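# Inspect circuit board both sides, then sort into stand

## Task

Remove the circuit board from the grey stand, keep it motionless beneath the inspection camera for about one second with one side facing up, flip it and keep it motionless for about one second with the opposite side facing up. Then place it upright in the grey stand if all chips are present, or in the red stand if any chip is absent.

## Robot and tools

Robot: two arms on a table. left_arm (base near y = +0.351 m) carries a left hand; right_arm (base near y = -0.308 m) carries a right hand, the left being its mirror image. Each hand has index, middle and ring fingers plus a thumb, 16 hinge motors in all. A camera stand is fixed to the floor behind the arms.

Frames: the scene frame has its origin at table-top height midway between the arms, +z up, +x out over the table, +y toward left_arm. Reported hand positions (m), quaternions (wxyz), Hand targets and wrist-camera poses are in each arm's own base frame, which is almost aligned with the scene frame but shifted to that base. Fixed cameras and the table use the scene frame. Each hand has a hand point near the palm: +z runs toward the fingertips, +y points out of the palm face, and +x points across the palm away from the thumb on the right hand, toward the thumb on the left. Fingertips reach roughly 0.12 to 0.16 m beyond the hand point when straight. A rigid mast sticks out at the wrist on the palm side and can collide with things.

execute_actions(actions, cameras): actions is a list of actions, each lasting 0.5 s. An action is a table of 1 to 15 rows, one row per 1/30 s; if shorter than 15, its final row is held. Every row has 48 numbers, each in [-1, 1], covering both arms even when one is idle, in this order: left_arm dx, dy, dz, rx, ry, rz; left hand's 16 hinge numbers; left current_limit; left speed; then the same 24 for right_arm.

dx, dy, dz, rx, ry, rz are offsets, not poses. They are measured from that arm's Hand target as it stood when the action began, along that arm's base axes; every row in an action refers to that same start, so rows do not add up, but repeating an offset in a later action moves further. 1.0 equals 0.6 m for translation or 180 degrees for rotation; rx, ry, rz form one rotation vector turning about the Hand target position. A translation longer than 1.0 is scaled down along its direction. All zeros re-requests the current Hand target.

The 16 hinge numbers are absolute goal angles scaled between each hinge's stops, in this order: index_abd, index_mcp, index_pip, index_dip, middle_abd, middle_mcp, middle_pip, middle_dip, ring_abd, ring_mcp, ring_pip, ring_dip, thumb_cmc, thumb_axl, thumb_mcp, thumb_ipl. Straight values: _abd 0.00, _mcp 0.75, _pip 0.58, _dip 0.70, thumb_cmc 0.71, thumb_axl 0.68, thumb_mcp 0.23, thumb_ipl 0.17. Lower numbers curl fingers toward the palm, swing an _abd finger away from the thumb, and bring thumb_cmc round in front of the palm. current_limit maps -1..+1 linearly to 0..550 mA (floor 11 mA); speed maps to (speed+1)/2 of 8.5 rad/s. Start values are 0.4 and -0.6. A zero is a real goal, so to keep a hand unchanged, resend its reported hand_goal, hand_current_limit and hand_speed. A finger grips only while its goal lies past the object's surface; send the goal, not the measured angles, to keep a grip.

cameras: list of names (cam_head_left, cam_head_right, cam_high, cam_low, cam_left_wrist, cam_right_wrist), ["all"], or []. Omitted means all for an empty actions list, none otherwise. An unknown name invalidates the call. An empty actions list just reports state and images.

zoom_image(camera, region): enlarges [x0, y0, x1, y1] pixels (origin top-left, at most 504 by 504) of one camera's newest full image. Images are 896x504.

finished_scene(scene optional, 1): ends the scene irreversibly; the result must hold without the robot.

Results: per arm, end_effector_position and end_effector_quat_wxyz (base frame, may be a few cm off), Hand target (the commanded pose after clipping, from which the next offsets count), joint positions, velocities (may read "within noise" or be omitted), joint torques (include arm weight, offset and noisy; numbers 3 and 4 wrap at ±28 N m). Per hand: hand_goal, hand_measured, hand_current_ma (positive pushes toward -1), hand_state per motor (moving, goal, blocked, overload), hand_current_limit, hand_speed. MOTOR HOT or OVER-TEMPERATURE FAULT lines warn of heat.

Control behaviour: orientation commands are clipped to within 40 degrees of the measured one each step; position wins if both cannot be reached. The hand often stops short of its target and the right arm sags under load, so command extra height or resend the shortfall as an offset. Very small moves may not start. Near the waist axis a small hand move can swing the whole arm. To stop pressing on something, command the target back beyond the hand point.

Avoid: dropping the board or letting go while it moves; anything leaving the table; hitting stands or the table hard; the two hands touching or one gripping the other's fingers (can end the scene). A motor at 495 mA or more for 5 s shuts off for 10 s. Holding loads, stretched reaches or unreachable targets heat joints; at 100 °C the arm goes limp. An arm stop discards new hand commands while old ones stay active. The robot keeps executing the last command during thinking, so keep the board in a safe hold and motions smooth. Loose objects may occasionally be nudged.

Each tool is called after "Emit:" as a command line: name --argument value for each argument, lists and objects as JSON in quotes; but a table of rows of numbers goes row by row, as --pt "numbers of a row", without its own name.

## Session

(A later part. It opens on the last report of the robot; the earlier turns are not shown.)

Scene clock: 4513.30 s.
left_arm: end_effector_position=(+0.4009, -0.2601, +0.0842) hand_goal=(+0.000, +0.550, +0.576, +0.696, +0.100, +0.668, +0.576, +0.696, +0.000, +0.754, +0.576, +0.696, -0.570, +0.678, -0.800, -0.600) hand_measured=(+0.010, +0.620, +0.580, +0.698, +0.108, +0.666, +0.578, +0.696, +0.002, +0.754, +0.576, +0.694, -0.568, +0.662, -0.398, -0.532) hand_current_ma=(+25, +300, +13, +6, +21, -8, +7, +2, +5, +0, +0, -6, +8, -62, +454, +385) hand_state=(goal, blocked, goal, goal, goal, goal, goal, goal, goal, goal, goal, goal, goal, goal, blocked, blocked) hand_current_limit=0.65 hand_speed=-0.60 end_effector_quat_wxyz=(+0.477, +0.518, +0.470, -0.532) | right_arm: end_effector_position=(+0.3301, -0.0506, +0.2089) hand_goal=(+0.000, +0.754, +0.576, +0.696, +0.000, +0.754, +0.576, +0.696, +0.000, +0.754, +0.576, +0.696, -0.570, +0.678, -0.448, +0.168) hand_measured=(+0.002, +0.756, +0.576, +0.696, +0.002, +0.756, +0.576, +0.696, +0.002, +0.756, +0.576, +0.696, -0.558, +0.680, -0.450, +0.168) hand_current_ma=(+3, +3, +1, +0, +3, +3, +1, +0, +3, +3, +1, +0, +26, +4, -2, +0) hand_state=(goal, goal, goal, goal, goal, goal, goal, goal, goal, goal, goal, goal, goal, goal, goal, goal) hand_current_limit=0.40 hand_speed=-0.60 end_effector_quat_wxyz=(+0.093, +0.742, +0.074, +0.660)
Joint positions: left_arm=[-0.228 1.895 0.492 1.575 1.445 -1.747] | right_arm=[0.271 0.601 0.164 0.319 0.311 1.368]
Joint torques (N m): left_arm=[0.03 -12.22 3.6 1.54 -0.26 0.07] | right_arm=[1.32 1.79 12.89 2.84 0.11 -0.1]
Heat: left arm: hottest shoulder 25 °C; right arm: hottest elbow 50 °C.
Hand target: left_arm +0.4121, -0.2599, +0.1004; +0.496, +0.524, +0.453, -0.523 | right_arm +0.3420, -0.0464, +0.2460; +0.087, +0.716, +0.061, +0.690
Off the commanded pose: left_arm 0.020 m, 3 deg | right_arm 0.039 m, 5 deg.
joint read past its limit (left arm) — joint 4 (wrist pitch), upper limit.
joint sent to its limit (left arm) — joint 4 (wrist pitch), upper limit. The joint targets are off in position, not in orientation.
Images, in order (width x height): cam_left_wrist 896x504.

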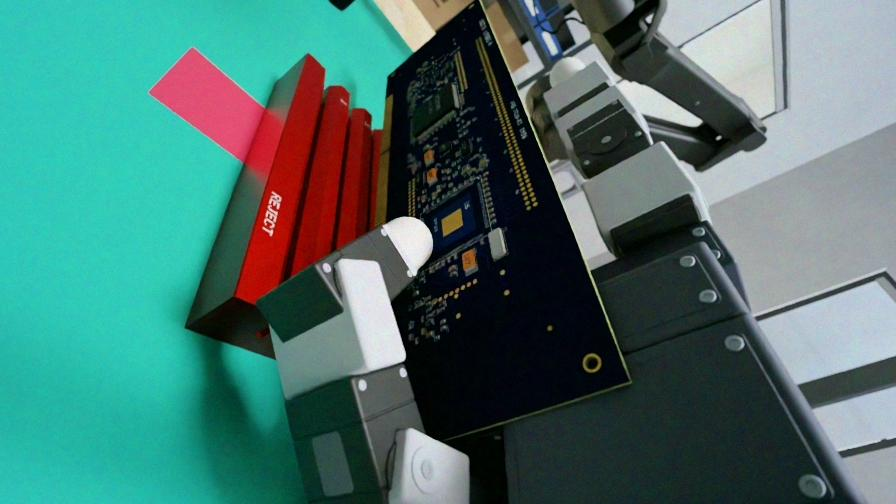

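Emit:
execute_actions --actions '[[[0.0,0,0.0,0,0.0,0.012,0,0.585,0.576,0.696,0.1,0.64,0.576,0.696,0,0.754,0.576,0.696,-0.571,0.678,-0.8,-0.6,0.65,-0.6,0,0,0,0,0,0,0,0.754,0.576,0.696,0,0.754,0.576,0.696,0,0.754,0.576,0.696,-0.571,0.678,-0.449,0.168,0.4,-0.6]]]' --cameras '["cam_left_wrist","cam_high"]'

Emit:
zoom_image --camera "cam_left_wrist" --region '[280, 75, 390, 205]'

Emit:
zoom_image --camera "cam_high" --region '[380, 230, 450, 285]'

Emit:
zoom_image --camera "cam_left_wrist" --region '[340, 180, 400, 240]'

Scene clock: 4523.93 s.
left_arm: end_effector_position=(+0.4081, -0.2584, +0.0861) hand_goal=(+0.000, +0.586, +0.576, +0.696, +0.100, +0.640, +0.576, +0.696, +0.000, +0.754, +0.576, +0.696, -0.570, +0.678, -0.800, -0.600) hand_measured=(+0.010, +0.624, +0.580, +0.698, +0.108, +0.656, +0.578, +0.696, +0.002, +0.754, +0.576, +0.694, -0.568, +0.664, -0.398, -0.532) hand_current_ma=(+25, +151, +13, +6, +21, +54, +7, +2, +5, +0, +0, -6, +8, -57, +454, +385) hand_state=(goal, blocked, goal, goal, goal, goal, goal, goal, goal, goal, goal, goal, goal, goal, blocked, blocked) hand_current_limit=0.65 hand_speed=-0.60 end_effector_quat_wxyz=(+0.489, +0.507, +0.478, -0.524) | right_arm: end_effector_position=(+0.3301, -0.0506, +0.2089) hand_goal=(+0.000, +0.754, +0.576, +0.696, +0.000, +0.754, +0.576, +0.696, +0.000, +0.754, +0.576, +0.696, -0.570, +0.678, -0.448, +0.168) hand_measured=(+0.002, +0.756, +0.576, +0.696, +0.002, +0.756, +0.576, +0.696, +0.002, +0.756, +0.576, +0.696, -0.558, +0.680, -0.450, +0.168) hand_current_ma=(+3, +3, +1, +0, +3, +3, +1, +0, +3, +3, +1, +0, +26, +4, -2, +0) hand_state=(goal, goal, goal, goal, goal, goal, goal, goal, goal, goal, goal, goal, goal, goal, goal, goal) hand_current_limit=0.40 hand_speed=-0.60 end_effector_quat_wxyz=(+0.093, +0.742, +0.074, +0.660)
Joint positions: left_arm=[-0.231 1.894 0.492 1.575 1.401 -1.747] | right_arm=[0.271 0.601 0.164 0.319 0.311 1.368]
Joint torques (N m): left_arm=[-1.03 -12.34 2.47 1.61 -0.43 0.19] | right_arm=[1.32 1.26 12.88 2.95 0.1 -0.13]
Heat: left arm: hottest shoulder 25 °C; right arm: hottest elbow 50 °C.
Hand target: left_arm +0.4121, -0.2599, +0.1004; +0.506, +0.515, +0.463, -0.514 | right_arm +0.3420, -0.0464, +0.2460; +0.087, +0.716, +0.061, +0.690
Off the commanded pose: left_arm 0.015 m, 3 deg | right_arm 0.039 m, 5 deg.
joint read past its limit (left arm) — joint 4 (wrist pitch), upper limit.
joint sent to its limit (left arm) — joint 4 (wrist pitch), upper limit. The joint targets are off in position, not in orientation.
Images, in order (width x height): cam_high 896x504, cam_left_wrist 896x504.

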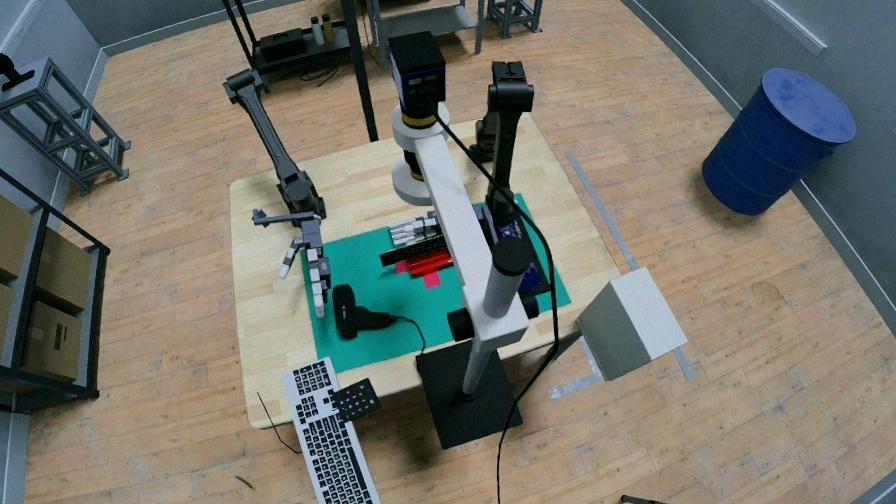

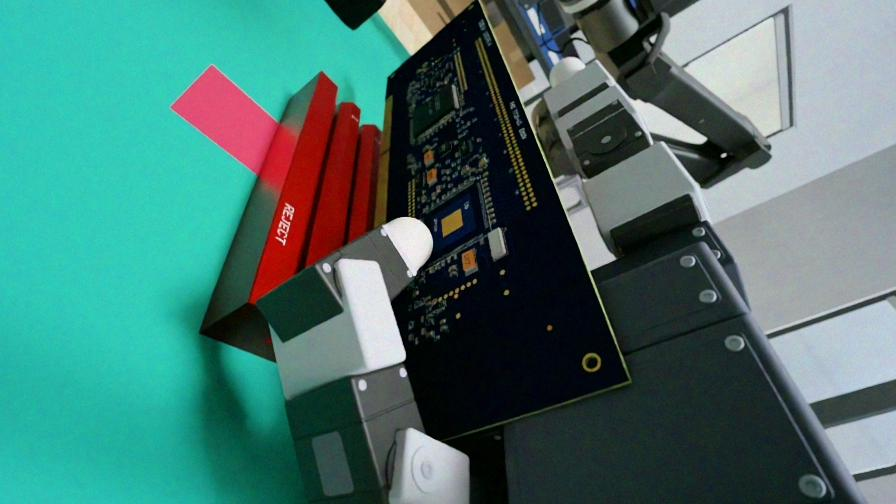

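Scaled by 3.877 from the camera's 896x504 image, which has a finer 1280x720 frame.

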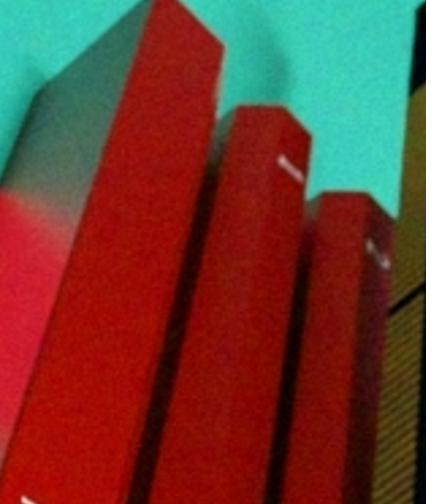

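Scaled by 7.200 from the camera's 896x504 image, which has a finer 1280x720 frame.

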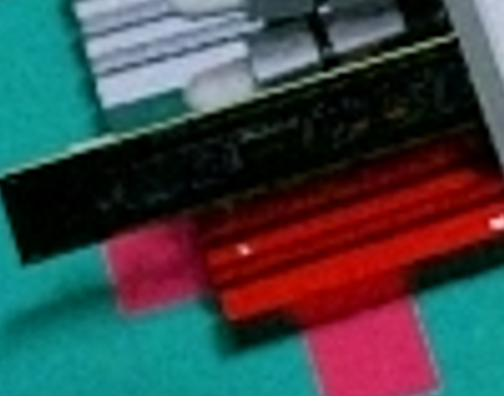

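Scaled by 8.400 from the camera's 896x504 image, which has a finer 1280x720 frame.

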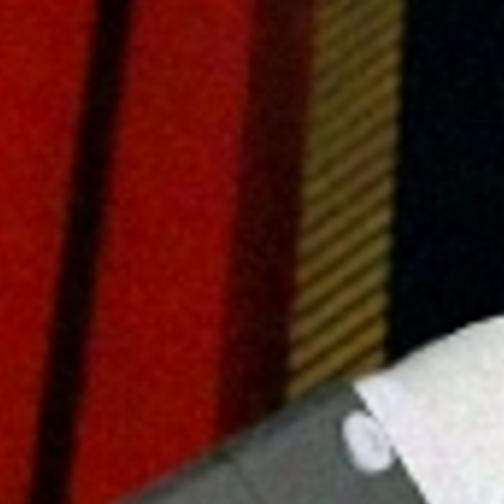

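Emit:
execute_actions --actions '[[[-0.013,-0.003,0.0,0,0.0,0.0,0,0.585,0.576,0.696,0.1,0.64,0.576,0.696,0,0.754,0.576,0.696,-0.571,0.678,-0.8,-0.6,0.65,-0.6,0,0,0,0,0,0,0,0.754,0.576,0.696,0,0.754,0.576,0.696,0,0.754,0.576,0.696,-0.571,0.678,-0.449,0.168,0.4,-0.6],[-0.026,-0.007,0.0,0,0.0,0.0,0,0.585,0.576,0.696,0.1,0.64,0.576,0.696,0,0.754,0.576,0.696,-0.571,0.678,-0.8,-0.6,0.65,-0.6,0,0,0,0,0,0,0,0.754,0.576,0.696,0,0.754,0.576,0.696,0,0.754,0.576,0.696,-0.571,0.678,-0.449,0.168,0.4,-0.6]]]' --cameras '["cam_left_wrist","cam_high"]'

Emit:
zoom_image --camera "cam_left_wrist" --region '[280, 75, 390, 205]'

Emit:
zoom_image --camera "cam_high" --region '[380, 230, 450, 285]'

Emit:
zoom_image --camera "cam_left_wrist" --region '[340, 180, 400, 240]'

Scene clock: 4541.07 s.
left_arm: end_effector_position=(+0.4010, -0.2564, +0.0888) hand_goal=(+0.000, +0.586, +0.576, +0.696, +0.100, +0.640, +0.576, +0.696, +0.000, +0.754, +0.576, +0.696, -0.570, +0.678, -0.800, -0.600) hand_measured=(+0.010, +0.624, +0.580, +0.698, +0.108, +0.656, +0.578, +0.696, +0.002, +0.754, +0.576, +0.694, -0.568, +0.664, -0.398, -0.532) hand_current_ma=(+25, +151, +13, +6, +21, +54, +7, +2, +5, +0, +0, -6, +8, -57, +454, +385) hand_state=(goal, blocked, goal, goal, goal, goal, goal, goal, goal, goal, goal, goal, goal, goal, blocked, blocked) hand_current_limit=0.65 hand_speed=-0.60 end_effector_quat_wxyz=(+0.496, +0.504, +0.480, -0.519) | right_arm: end_effector_position=(+0.3301, -0.0506, +0.2089) hand_goal=(+0.000, +0.754, +0.576, +0.696, +0.000, +0.754, +0.576, +0.696, +0.000, +0.754, +0.576, +0.696, -0.570, +0.678, -0.448, +0.168) hand_measured=(+0.002, +0.756, +0.576, +0.696, +0.002, +0.756, +0.576, +0.696, +0.002, +0.756, +0.576, +0.696, -0.558, +0.680, -0.450, +0.168) hand_current_ma=(+3, +3, +1, +0, +3, +3, +1, +0, +3, +3, +1, +0, +26, +4, -2, +0) hand_state=(goal, goal, goal, goal, goal, goal, goal, goal, goal, goal, goal, goal, goal, goal, goal, goal) hand_current_limit=0.40 hand_speed=-0.60 end_effector_quat_wxyz=(+0.093, +0.742, +0.074, +0.660)
Joint positions: left_arm=[-0.236 1.875 0.463 1.575 1.379 -1.729] | right_arm=[0.271 0.601 0.164 0.319 0.311 1.368]
Joint torques (N m): left_arm=[-2.37 -11.99 1.62 1.62 -0.41 0.24] | right_arm=[0.79 1.2 12.93 2.96 0.12 -0.13]
Heat: left arm: hottest shoulder 26 °C; right arm: hottest elbow 50 °C.
Hand target: left_arm +0.3965, -0.2641, +0.1004; +0.506, +0.515, +0.463, -0.514 | right_arm +0.3420, -0.0464, +0.2460; +0.087, +0.716, +0.061, +0.690
Off the commanded pose: left_arm 0.015 m, 3 deg | right_arm 0.039 m, 5 deg.
joint read past its limit (left arm) — joint 4 (wrist pitch), upper limit.
joint sent to its limit (left arm) — joint 4 (wrist pitch), upper limit. The joint targets are off in position, not in orientation.
Images, in order (width x height): cam_high 896x504, cam_left_wrist 896x504.

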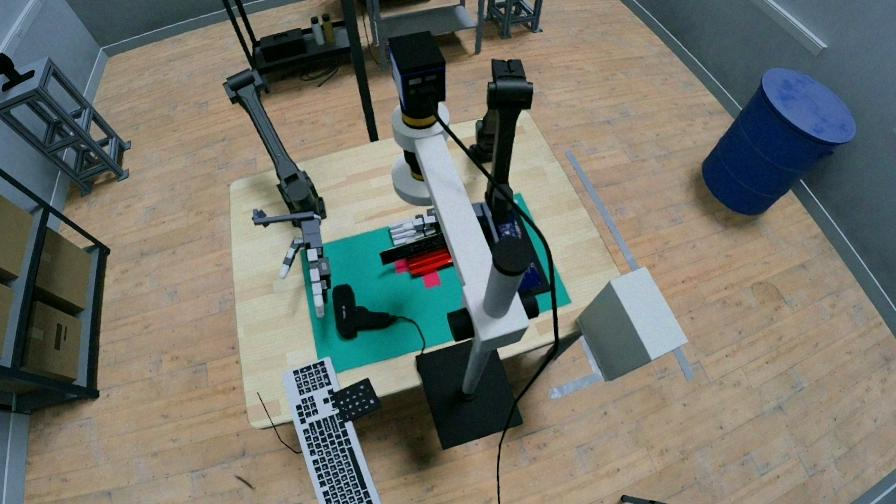

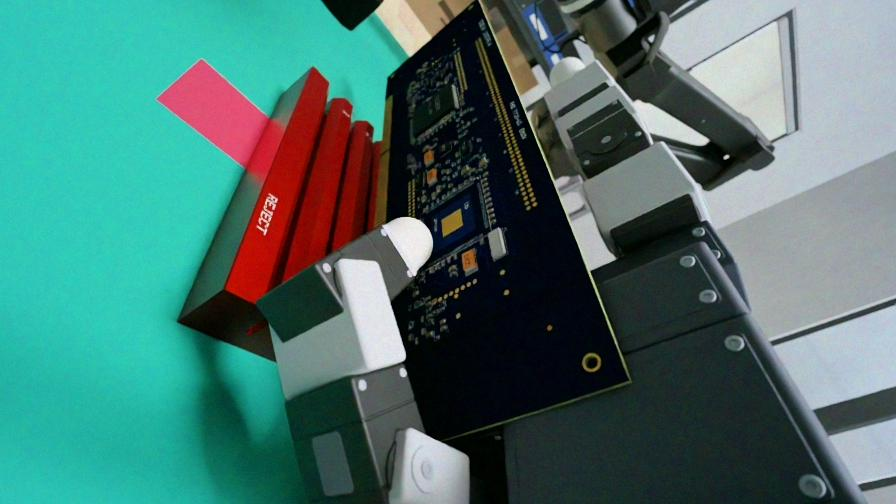

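Scaled by 3.877 from the camera's 896x504 image, which has a finer 1280x720 frame.

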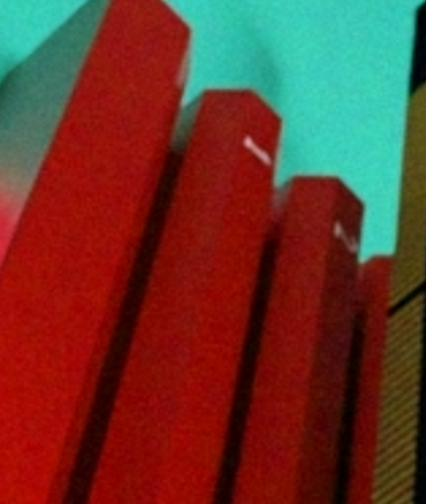

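Scaled by 7.200 from the camera's 896x504 image, which has a finer 1280x720 frame.

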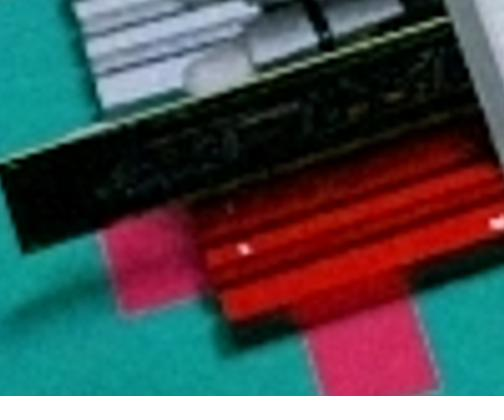

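Scaled by 8.400 from the camera's 896x504 image, which has a finer 1280x720 frame.

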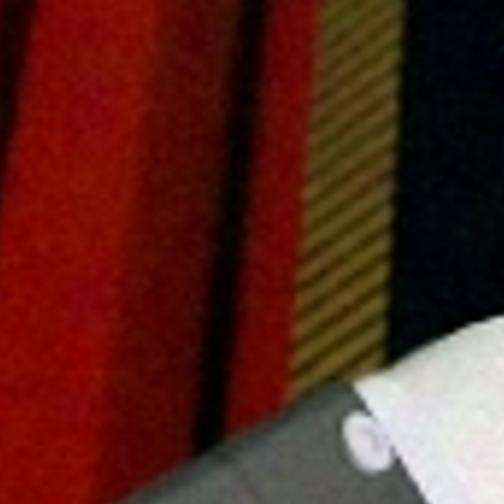

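Emit:
execute_actions --actions '[[[-0.005,0.0,-0.015,0,0.0,0.0,0,0.585,0.576,0.696,0.1,0.64,0.576,0.696,0,0.754,0.576,0.696,-0.571,0.678,-0.8,-0.6,0.65,-0.6,0,0,0,0,0,0,0,0.754,0.576,0.696,0,0.754,0.576,0.696,0,0.754,0.576,0.696,-0.571,0.678,-0.449,0.168,0.4,-0.6],[-0.009,-0.00,-0.025,0,0.0,-0.002,0,0.585,0.576,0.696,0.1,0.64,0.576,0.696,0,0.754,0.576,0.696,-0.571,0.678,-0.8,-0.6,0.65,-0.6,0,0,0,0,0,0,0,0.754,0.576,0.696,0,0.754,0.576,0.696,0,0.754,0.576,0.696,-0.571,0.678,-0.449,0.168,0.4,-0.6]]]' --cameras '["cam_left_wrist","cam_high"]'

Emit:
zoom_image --camera "cam_left_wrist" --region '[280, 75, 390, 205]'

Emit:
zoom_image --camera "cam_high" --region '[380, 230, 450, 285]'

Emit:
zoom_image --camera "cam_left_wrist" --region '[340, 180, 400, 240]'

Scene clock: 4557.10 s.
left_arm: end_effector_position=(+0.3974, -0.2559, +0.0881) hand_goal=(+0.000, +0.586, +0.576, +0.696, +0.100, +0.640, +0.576, +0.696, +0.000, +0.754, +0.576, +0.696, -0.570, +0.678, -0.800, -0.600) hand_measured=(+0.010, +0.624, +0.580, +0.698, +0.108, +0.656, +0.578, +0.696, +0.002, +0.754, +0.576, +0.694, -0.568, +0.664, -0.398, -0.532) hand_current_ma=(+25, +151, +13, +6, +21, +54, +7, +2, +5, +0, +0, -6, +8, -57, +454, +385) hand_state=(goal, blocked, goal, goal, goal, goal, goal, goal, goal, goal, goal, goal, goal, goal, blocked, blocked) hand_current_limit=0.65 hand_speed=-0.60 end_effector_quat_wxyz=(+0.503, +0.512, +0.473, -0.511) | right_arm: end_effector_position=(+0.3301, -0.0506, +0.2089) hand_goal=(+0.000, +0.754, +0.576, +0.696, +0.000, +0.754, +0.576, +0.696, +0.000, +0.754, +0.576, +0.696, -0.570, +0.678, -0.448, +0.168) hand_measured=(+0.002, +0.756, +0.576, +0.696, +0.002, +0.756, +0.576, +0.696, +0.002, +0.756, +0.576, +0.696, -0.558, +0.680, -0.450, +0.168) hand_current_ma=(+3, +3, +1, +0, +3, +3, +1, +0, +3, +3, +1, +0, +26, +4, -2, +0) hand_state=(goal, goal, goal, goal, goal, goal, goal, goal, goal, goal, goal, goal, goal, goal, goal, goal) hand_current_limit=0.40 hand_speed=-0.60 end_effector_quat_wxyz=(+0.093, +0.742, +0.074, +0.660)
Joint positions: left_arm=[-0.237 1.88 0.452 1.575 1.379 -1.683] | right_arm=[0.271 0.601 0.164 0.319 0.311 1.368]
Joint torques (N m): left_arm=[-2.37 -9.17 1.52 1.62 -0.19 0.23] | right_arm=[1.14 1.44 13.01 2.85 0.11 -0.08]
Heat: left arm: hottest shoulder 25 °C; right arm: hottest elbow 50 °C.
Hand target: left_arm +0.3911, -0.2641, +0.0854; +0.504, +0.517, +0.461, -0.516 | right_arm +0.3420, -0.0464, +0.2460; +0.087, +0.716, +0.061, +0.690
Off the commanded pose: left_arm 0.011 m, 1 deg | right_arm 0.039 m, 5 deg.
joint read past its limit (left arm) — joint 4 (wrist pitch), upper limit.
joint sent to its limit (left arm) — joint 4 (wrist pitch), upper limit. The joint targets are off in position, not in orientation.
Images, in order (width x height): cam_high 896x504, cam_left_wrist 896x504.

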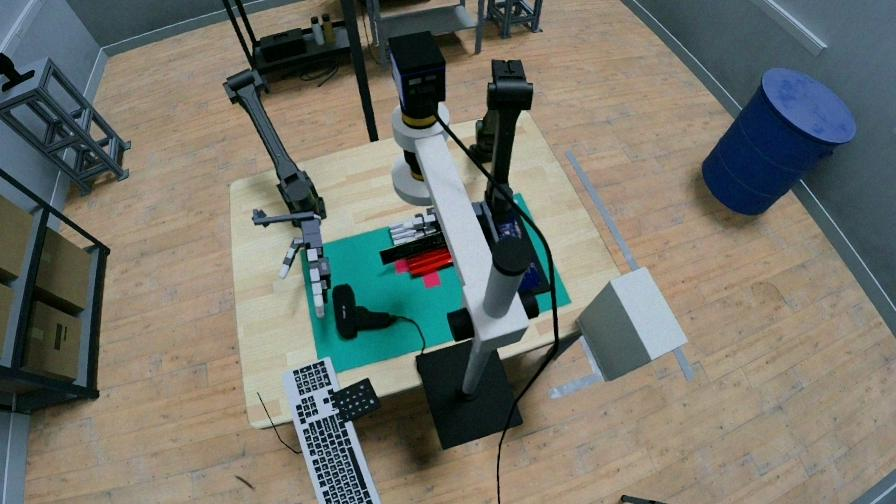

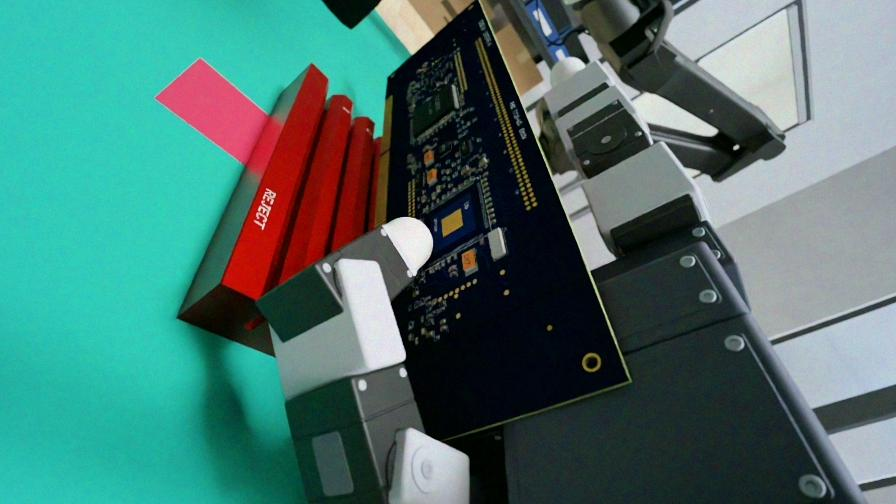

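Scaled by 3.877 from the camera's 896x504 image, which has a finer 1280x720 frame.

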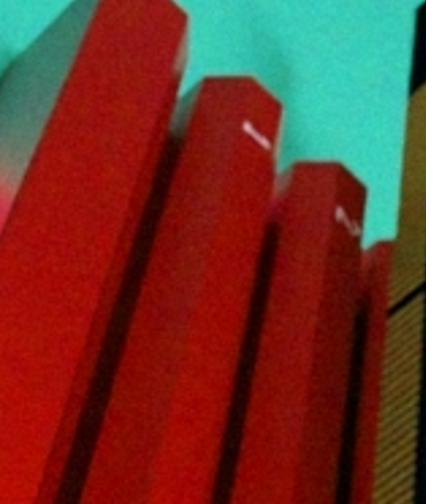

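Scaled by 7.200 from the camera's 896x504 image, which has a finer 1280x720 frame.

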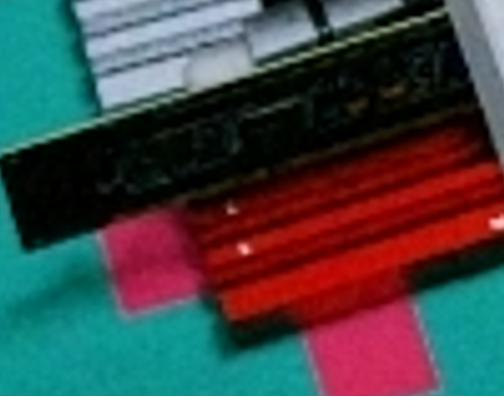

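Scaled by 8.400 from the camera's 896x504 image, which has a finer 1280x720 frame.

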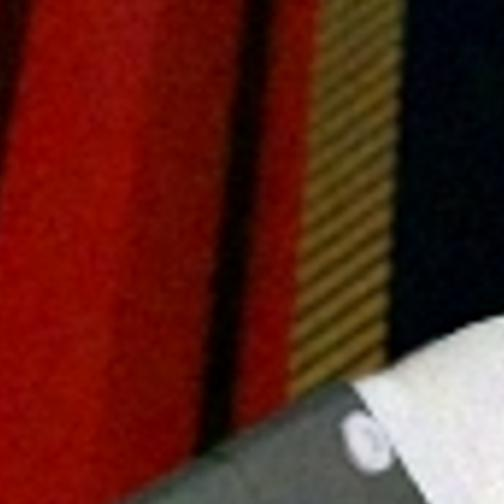

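Emit:
execute_actions --actions '[[[-0.003,0.0,-0.008,0,0.014,0.0,0,0.585,0.576,0.696,0.1,0.64,0.576,0.696,0,0.754,0.576,0.696,-0.571,0.678,-0.8,-0.6,0.65,-0.6,0,0,0,0,0,0,0,0.754,0.576,0.696,0,0.754,0.576,0.696,0,0.754,0.576,0.696,-0.571,0.678,-0.449,0.168,0.4,-0.6]]]' --cameras '["cam_left_wrist","cam_high"]'

Emit:
zoom_image --camera "cam_left_wrist" --region '[280, 75, 390, 205]'

Emit:
zoom_image --camera "cam_high" --region '[380, 230, 450, 285]'

Emit:
zoom_image --camera "cam_left_wrist" --region '[340, 180, 400, 240]'

Scene clock: 4573.97 s.
left_arm: end_effector_position=(+0.3966, -0.2565, +0.0862) hand_goal=(+0.000, +0.586, +0.576, +0.696, +0.100, +0.640, +0.576, +0.696, +0.000, +0.754, +0.576, +0.696, -0.570, +0.678, -0.800, -0.600) hand_measured=(+0.010, +0.624, +0.580, +0.698, +0.108, +0.656, +0.578, +0.696, +0.002, +0.754, +0.576, +0.694, -0.568, +0.664, -0.398, -0.532) hand_current_ma=(+25, +151, +13, +6, +21, +54, +7, +2, +5, +0, +0, -6, +8, -57, +454, +385) hand_state=(goal, blocked, goal, goal, goal, goal, goal, goal, goal, goal, goal, goal, goal, goal, blocked, blocked) hand_current_limit=0.65 hand_speed=-0.60 end_effector_quat_wxyz=(+0.498, +0.509, +0.477, -0.515) | right_arm: end_effector_position=(+0.3301, -0.0506, +0.2089) hand_goal=(+0.000, +0.754, +0.576, +0.696, +0.000, +0.754, +0.576, +0.696, +0.000, +0.754, +0.576, +0.696, -0.570, +0.678, -0.448, +0.168) hand_measured=(+0.002, +0.756, +0.576, +0.696, +0.002, +0.756, +0.576, +0.696, +0.002, +0.756, +0.576, +0.696, -0.558, +0.680, -0.450, +0.168) hand_current_ma=(+3, +3, +1, +0, +3, +3, +1, +0, +3, +3, +1, +0, +26, +4, -2, +0) hand_state=(goal, goal, goal, goal, goal, goal, goal, goal, goal, goal, goal, goal, goal, goal, goal, goal) hand_current_limit=0.40 hand_speed=-0.60 end_effector_quat_wxyz=(+0.093, +0.742, +0.074, +0.660)
Joint positions: left_arm=[-0.239 1.881 0.452 1.575 1.379 -1.698] | right_arm=[0.271 0.601 0.164 0.319 0.311 1.368]
Joint torques (N m): left_arm=[-2.37 -9.11 1.25 1.65 -0.35 0.03] | right_arm=[1.2 1.44 12.9 2.89 0.12 -0.13]
Heat: left arm: hottest shoulder 25 °C; right arm: hottest elbow 50 °C.
Hand target: left_arm +0.3893, -0.2641, +0.0806; +0.494, +0.505, +0.472, -0.527 | right_arm +0.3420, -0.0464, +0.2460; +0.087, +0.716, +0.061, +0.690
Off the commanded pose: left_arm 0.012 m, 2 deg | right_arm 0.039 m, 5 deg.
joint read past its limit (left arm) — joint 4 (wrist pitch), upper limit.
joint sent to its limit (left arm) — joint 4 (wrist pitch), upper limit. The joint targets are off in position, not in orientation.
Images, in order (width x height): cam_high 896x504, cam_left_wrist 896x504.

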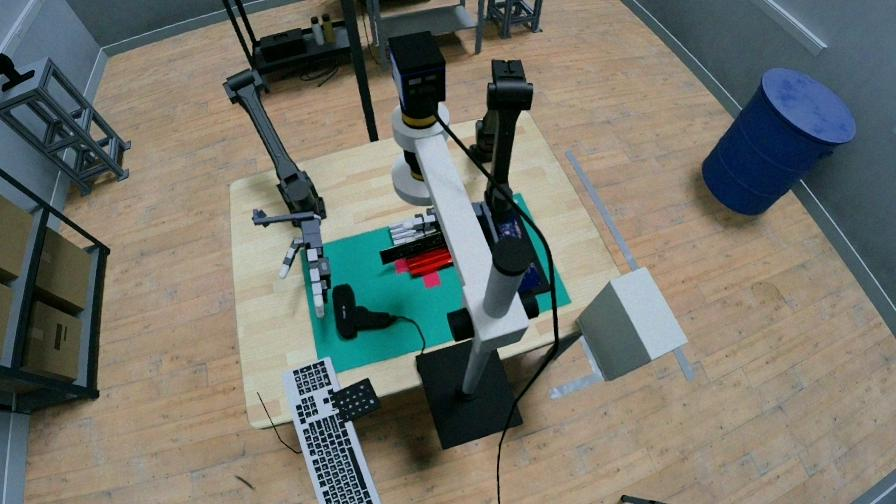

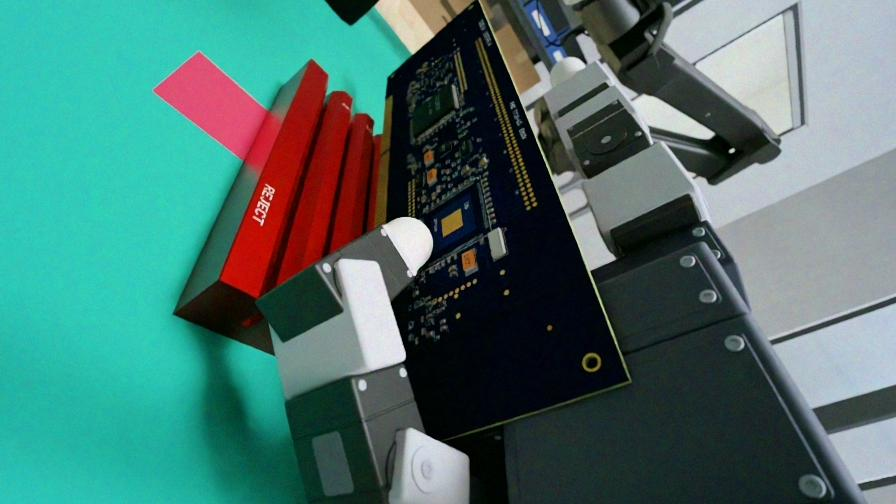

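Scaled by 3.877 from the camera's 896x504 image, which has a finer 1280x720 frame.

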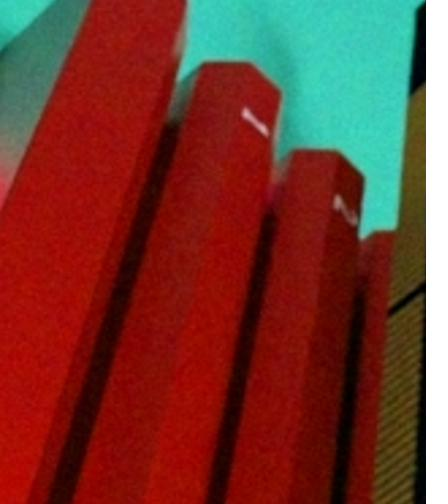

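Scaled by 7.200 from the camera's 896x504 image, which has a finer 1280x720 frame.

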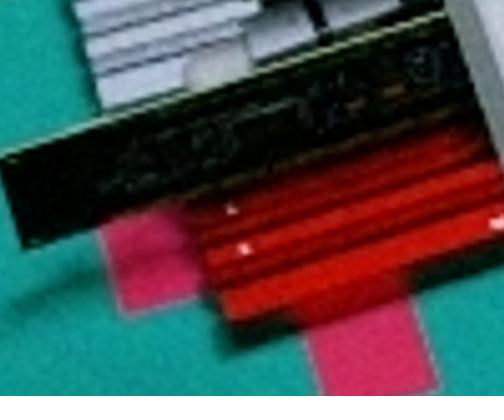

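Scaled by 8.400 from the camera's 896x504 image, which has a finer 1280x720 frame.

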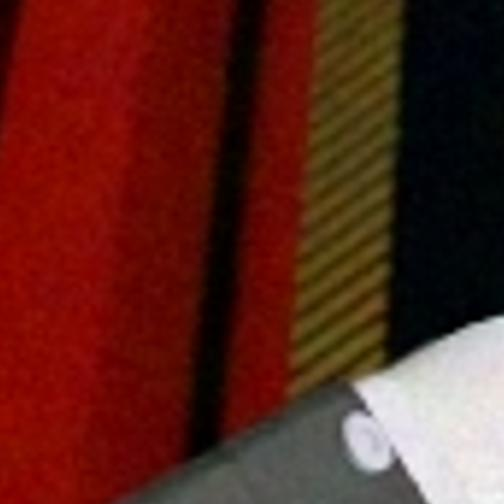

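Emit:
execute_actions --actions '[[[-0.002,0.0,-0.008,0,0.004,0.0,0,0.585,0.576,0.696,0.1,0.64,0.576,0.696,0,0.754,0.576,0.696,-0.571,0.678,-0.8,-0.6,0.6,-0.6,0,0,0,0,0,0,0,0.754,0.576,0.696,0,0.754,0.576,0.696,0,0.754,0.576,0.696,-0.571,0.678,-0.449,0.168,0.4,-0.6]]]' --cameras '["cam_left_wrist","cam_high"]'

Emit:
zoom_image --camera "cam_left_wrist" --region '[280, 75, 390, 205]'

Emit:
zoom_image --camera "cam_high" --region '[380, 230, 450, 285]'

Emit:
zoom_image --camera "cam_left_wrist" --region '[340, 180, 400, 240]'

Scene clock: 4586.13 s.
left_arm: end_effector_position=(+0.3949, -0.2557, +0.0805) hand_goal=(+0.000, +0.586, +0.576, +0.696, +0.100, +0.640, +0.576, +0.696, +0.000, +0.754, +0.576, +0.696, -0.570, +0.678, -0.800, -0.600) hand_measured=(+0.010, +0.624, +0.580, +0.698, +0.108, +0.656, +0.578, +0.696, +0.002, +0.754, +0.576, +0.694, -0.568, +0.664, -0.398, -0.532) hand_current_ma=(+25, +151, +13, +6, +21, +54, +7, +2, +5, +0, +0, -6, +8, -57, +440, +385) hand_state=(goal, blocked, goal, goal, goal, goal, goal, goal, goal, goal, goal, goal, goal, goal, blocked, blocked) hand_current_limit=0.60 hand_speed=-0.60 end_effector_quat_wxyz=(+0.494, +0.505, +0.482, -0.518) | right_arm: end_effector_position=(+0.3301, -0.0506, +0.2089) hand_goal=(+0.000, +0.754, +0.576, +0.696, +0.000, +0.754, +0.576, +0.696, +0.000, +0.754, +0.576, +0.696, -0.570, +0.678, -0.448, +0.168) hand_measured=(+0.002, +0.756, +0.576, +0.696, +0.002, +0.756, +0.576, +0.696, +0.002, +0.756, +0.576, +0.696, -0.558, +0.680, -0.450, +0.168) hand_current_ma=(+3, +3, +1, +0, +3, +3, +1, +0, +3, +3, +1, +0, +26, +4, -2, +0) hand_state=(goal, goal, goal, goal, goal, goal, goal, goal, goal, goal, goal, goal, goal, goal, goal, goal) hand_current_limit=0.40 hand_speed=-0.60 end_effector_quat_wxyz=(+0.093, +0.742, +0.074, +0.660)
Joint positions: left_arm=[-0.239 1.892 0.447 1.575 1.376 -1.699] | right_arm=[0.271 0.601 0.164 0.319 0.311 1.368]
Joint torques (N m): left_arm=[-2.32 -9.23 1.36 1.65 -0.28 0.03] | right_arm=[1.14 1.55 13.01 2.8 0.14 -0.1]
Heat: left arm: hottest shoulder 25 °C; right arm: hottest elbow 50 °C.
Hand target: left_arm +0.3881, -0.2641, +0.0758; +0.491, +0.502, +0.475, -0.530 | right_arm +0.3420, -0.0464, +0.2460; +0.087, +0.716, +0.061, +0.690
Off the commanded pose: left_arm 0.012 m, 2 deg | right_arm 0.039 m, 5 deg.
joint read past its limit (left arm) — joint 4 (wrist pitch), upper limit.
joint sent to its limit (left arm) — joint 4 (wrist pitch), upper limit. The joint targets are off in position, not in orientation.
Images, in order (width x height): cam_high 896x504, cam_left_wrist 896x504.

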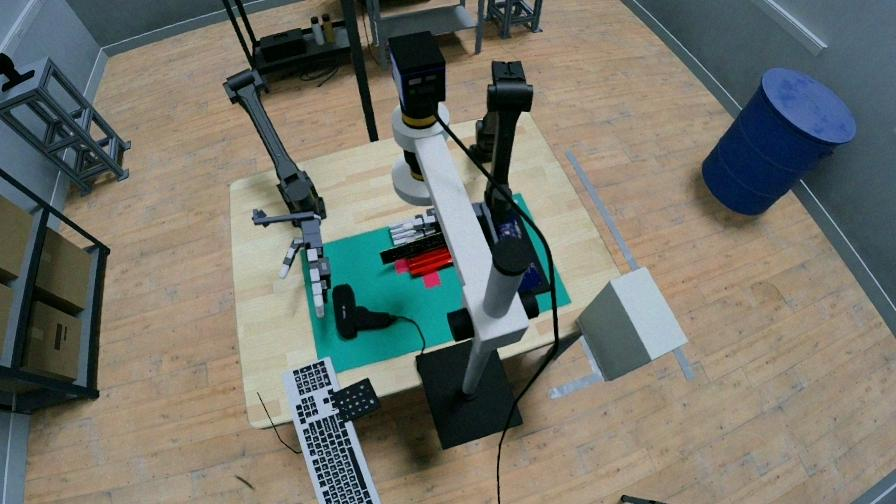

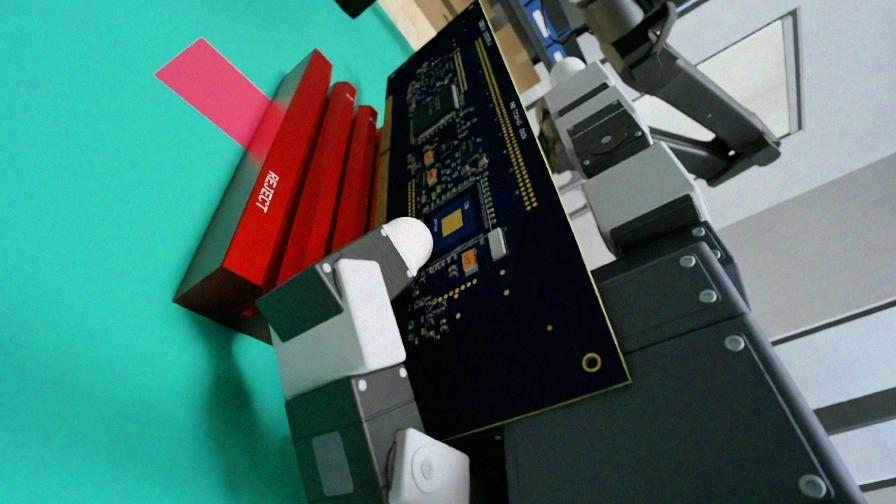

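Scaled by 3.877 from the camera's 896x504 image, which has a finer 1280x720 frame.

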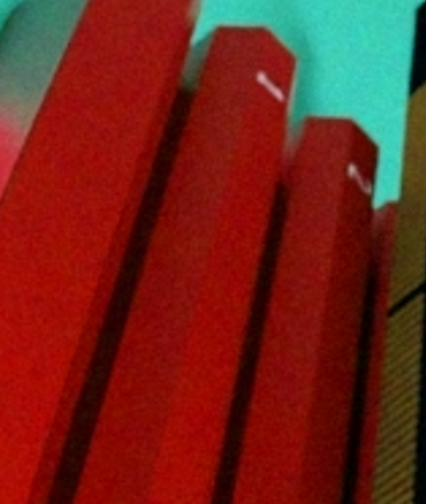

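Scaled by 7.200 from the camera's 896x504 image, which has a finer 1280x720 frame.

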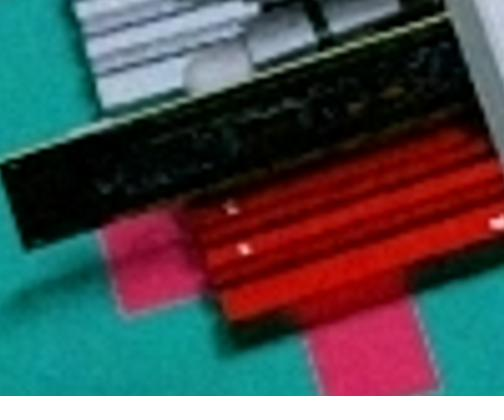

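Scaled by 8.400 from the camera's 896x504 image, which has a finer 1280x720 frame.

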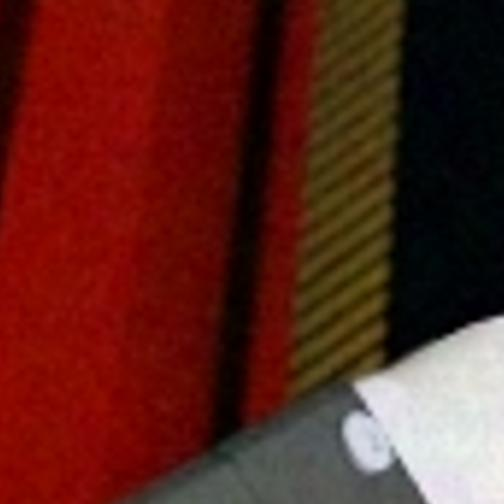

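Emit:
execute_actions --actions '[[[-0.001,0.0,-0.009,0,0.003,0.0,0,0.585,0.576,0.696,0.1,0.64,0.576,0.696,0,0.754,0.576,0.696,-0.571,0.678,-0.8,-0.6,0.6,-0.6,0,0,0,0,0,0,0,0.754,0.576,0.696,0,0.754,0.576,0.696,0,0.754,0.576,0.696,-0.571,0.678,-0.449,0.168,0.4,-0.6]]]' --cameras '["cam_left_wrist","cam_high"]'

Emit:
zoom_image --camera "cam_left_wrist" --region '[280, 75, 390, 205]'

Emit:
zoom_image --camera "cam_high" --region '[380, 230, 450, 285]'

Emit:
zoom_image --camera "cam_left_wrist" --region '[340, 180, 400, 240]'

Scene clock: 4593.97 s.
left_arm: end_effector_position=(+0.3968, -0.2548, +0.0788) hand_goal=(+0.000, +0.586, +0.576, +0.696, +0.100, +0.640, +0.576, +0.696, +0.000, +0.754, +0.576, +0.696, -0.570, +0.678, -0.800, -0.600) hand_measured=(+0.010, +0.624, +0.580, +0.698, +0.108, +0.656, +0.578, +0.696, +0.002, +0.754, +0.576, +0.694, -0.568, +0.664, -0.398, -0.532) hand_current_ma=(+25, +151, +13, +6, +21, +54, +7, +2, +5, +0, +0, -6, +8, -57, +440, +385) hand_state=(goal, blocked, goal, goal, goal, goal, goal, goal, goal, goal, goal, goal, goal, goal, blocked, blocked) hand_current_limit=0.60 hand_speed=-0.60 end_effector_quat_wxyz=(+0.496, +0.500, +0.487, -0.516) | right_arm: end_effector_position=(+0.3301, -0.0506, +0.2089) hand_goal=(+0.000, +0.754, +0.576, +0.696, +0.000, +0.754, +0.576, +0.696, +0.000, +0.754, +0.576, +0.696, -0.570, +0.678, -0.448, +0.168) hand_measured=(+0.002, +0.756, +0.576, +0.696, +0.002, +0.756, +0.576, +0.696, +0.002, +0.756, +0.576, +0.696, -0.558, +0.680, -0.450, +0.168) hand_current_ma=(+3, +3, +1, +0, +3, +3, +1, +0, +3, +3, +1, +0, +26, +4, -2, +0) hand_state=(goal, goal, goal, goal, goal, goal, goal, goal, goal, goal, goal, goal, goal, goal, goal, goal) hand_current_limit=0.40 hand_speed=-0.60 end_effector_quat_wxyz=(+0.093, +0.742, +0.074, +0.660)
Joint positions: left_arm=[-0.239 1.897 0.447 1.575 1.364 -1.699] | right_arm=[0.271 0.601 0.164 0.319 0.311 1.368]
Joint torques (N m): left_arm=[-2.37 -8.64 1.32 1.66 -0.12 0.06] | right_arm=[1.49 1.32 12.92 2.88 0.15 -0.11]
Heat: left arm: hottest shoulder 25 °C; right arm: hottest elbow 50 °C.
Hand target: left_arm +0.3875, -0.2641, +0.0704; +0.489, +0.499, +0.478, -0.532 | right_arm +0.3420, -0.0464, +0.2460; +0.087, +0.716, +0.061, +0.690
Off the commanded pose: left_arm 0.016 m, 2 deg | right_arm 0.039 m, 5 deg.
joint read past its limit (left arm) — joint 4 (wrist pitch), upper limit.
joint sent to its limit (left arm) — joint 4 (wrist pitch), upper limit. The joint targets are off in position, not in orientation.
Images, in order (width x height): cam_high 896x504, cam_left_wrist 896x504.

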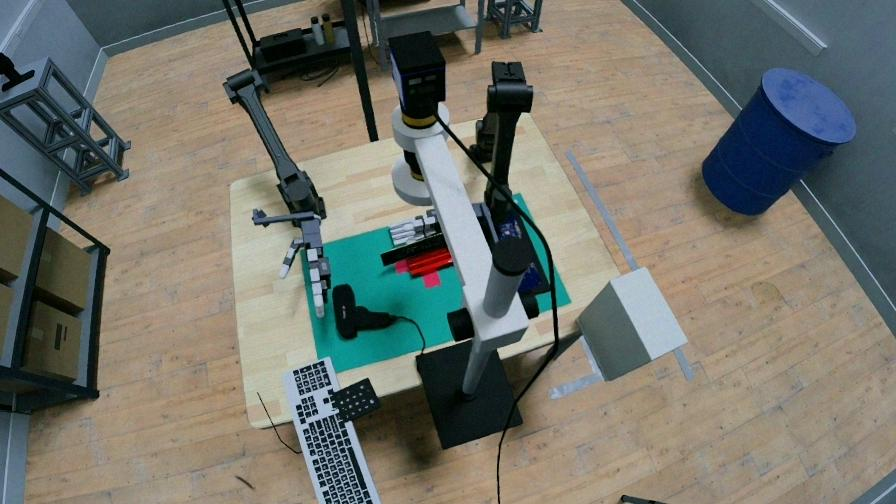

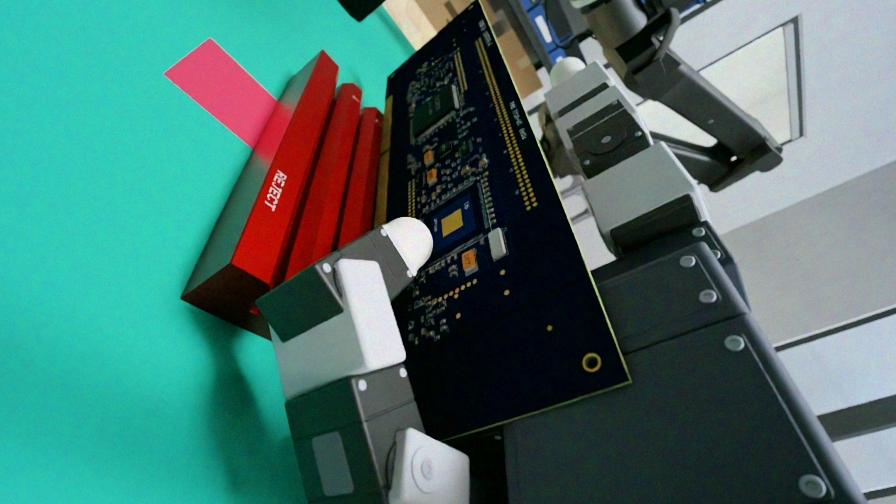

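Scaled by 3.877 from the camera's 896x504 image, which has a finer 1280x720 frame.

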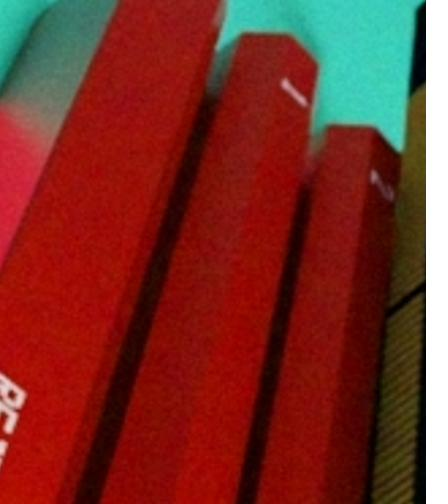

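Scaled by 7.200 from the camera's 896x504 image, which has a finer 1280x720 frame.

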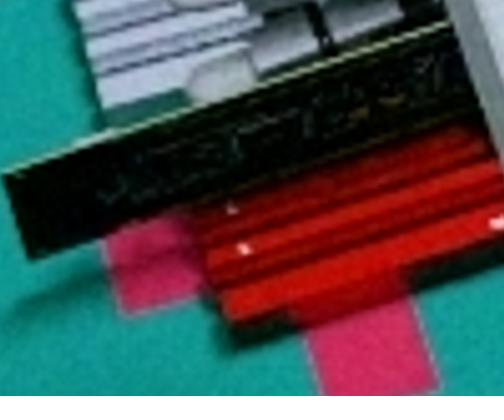

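Scaled by 8.400 from the camera's 896x504 image, which has a finer 1280x720 frame.

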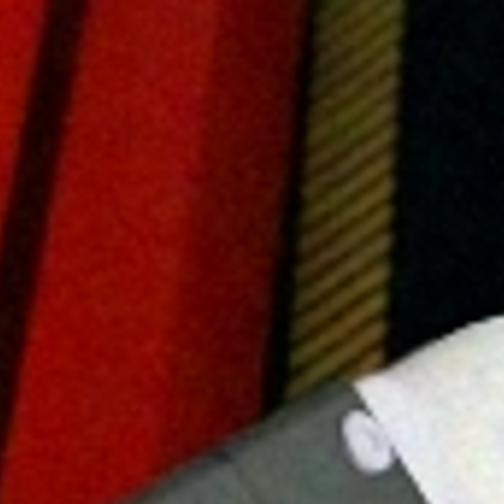

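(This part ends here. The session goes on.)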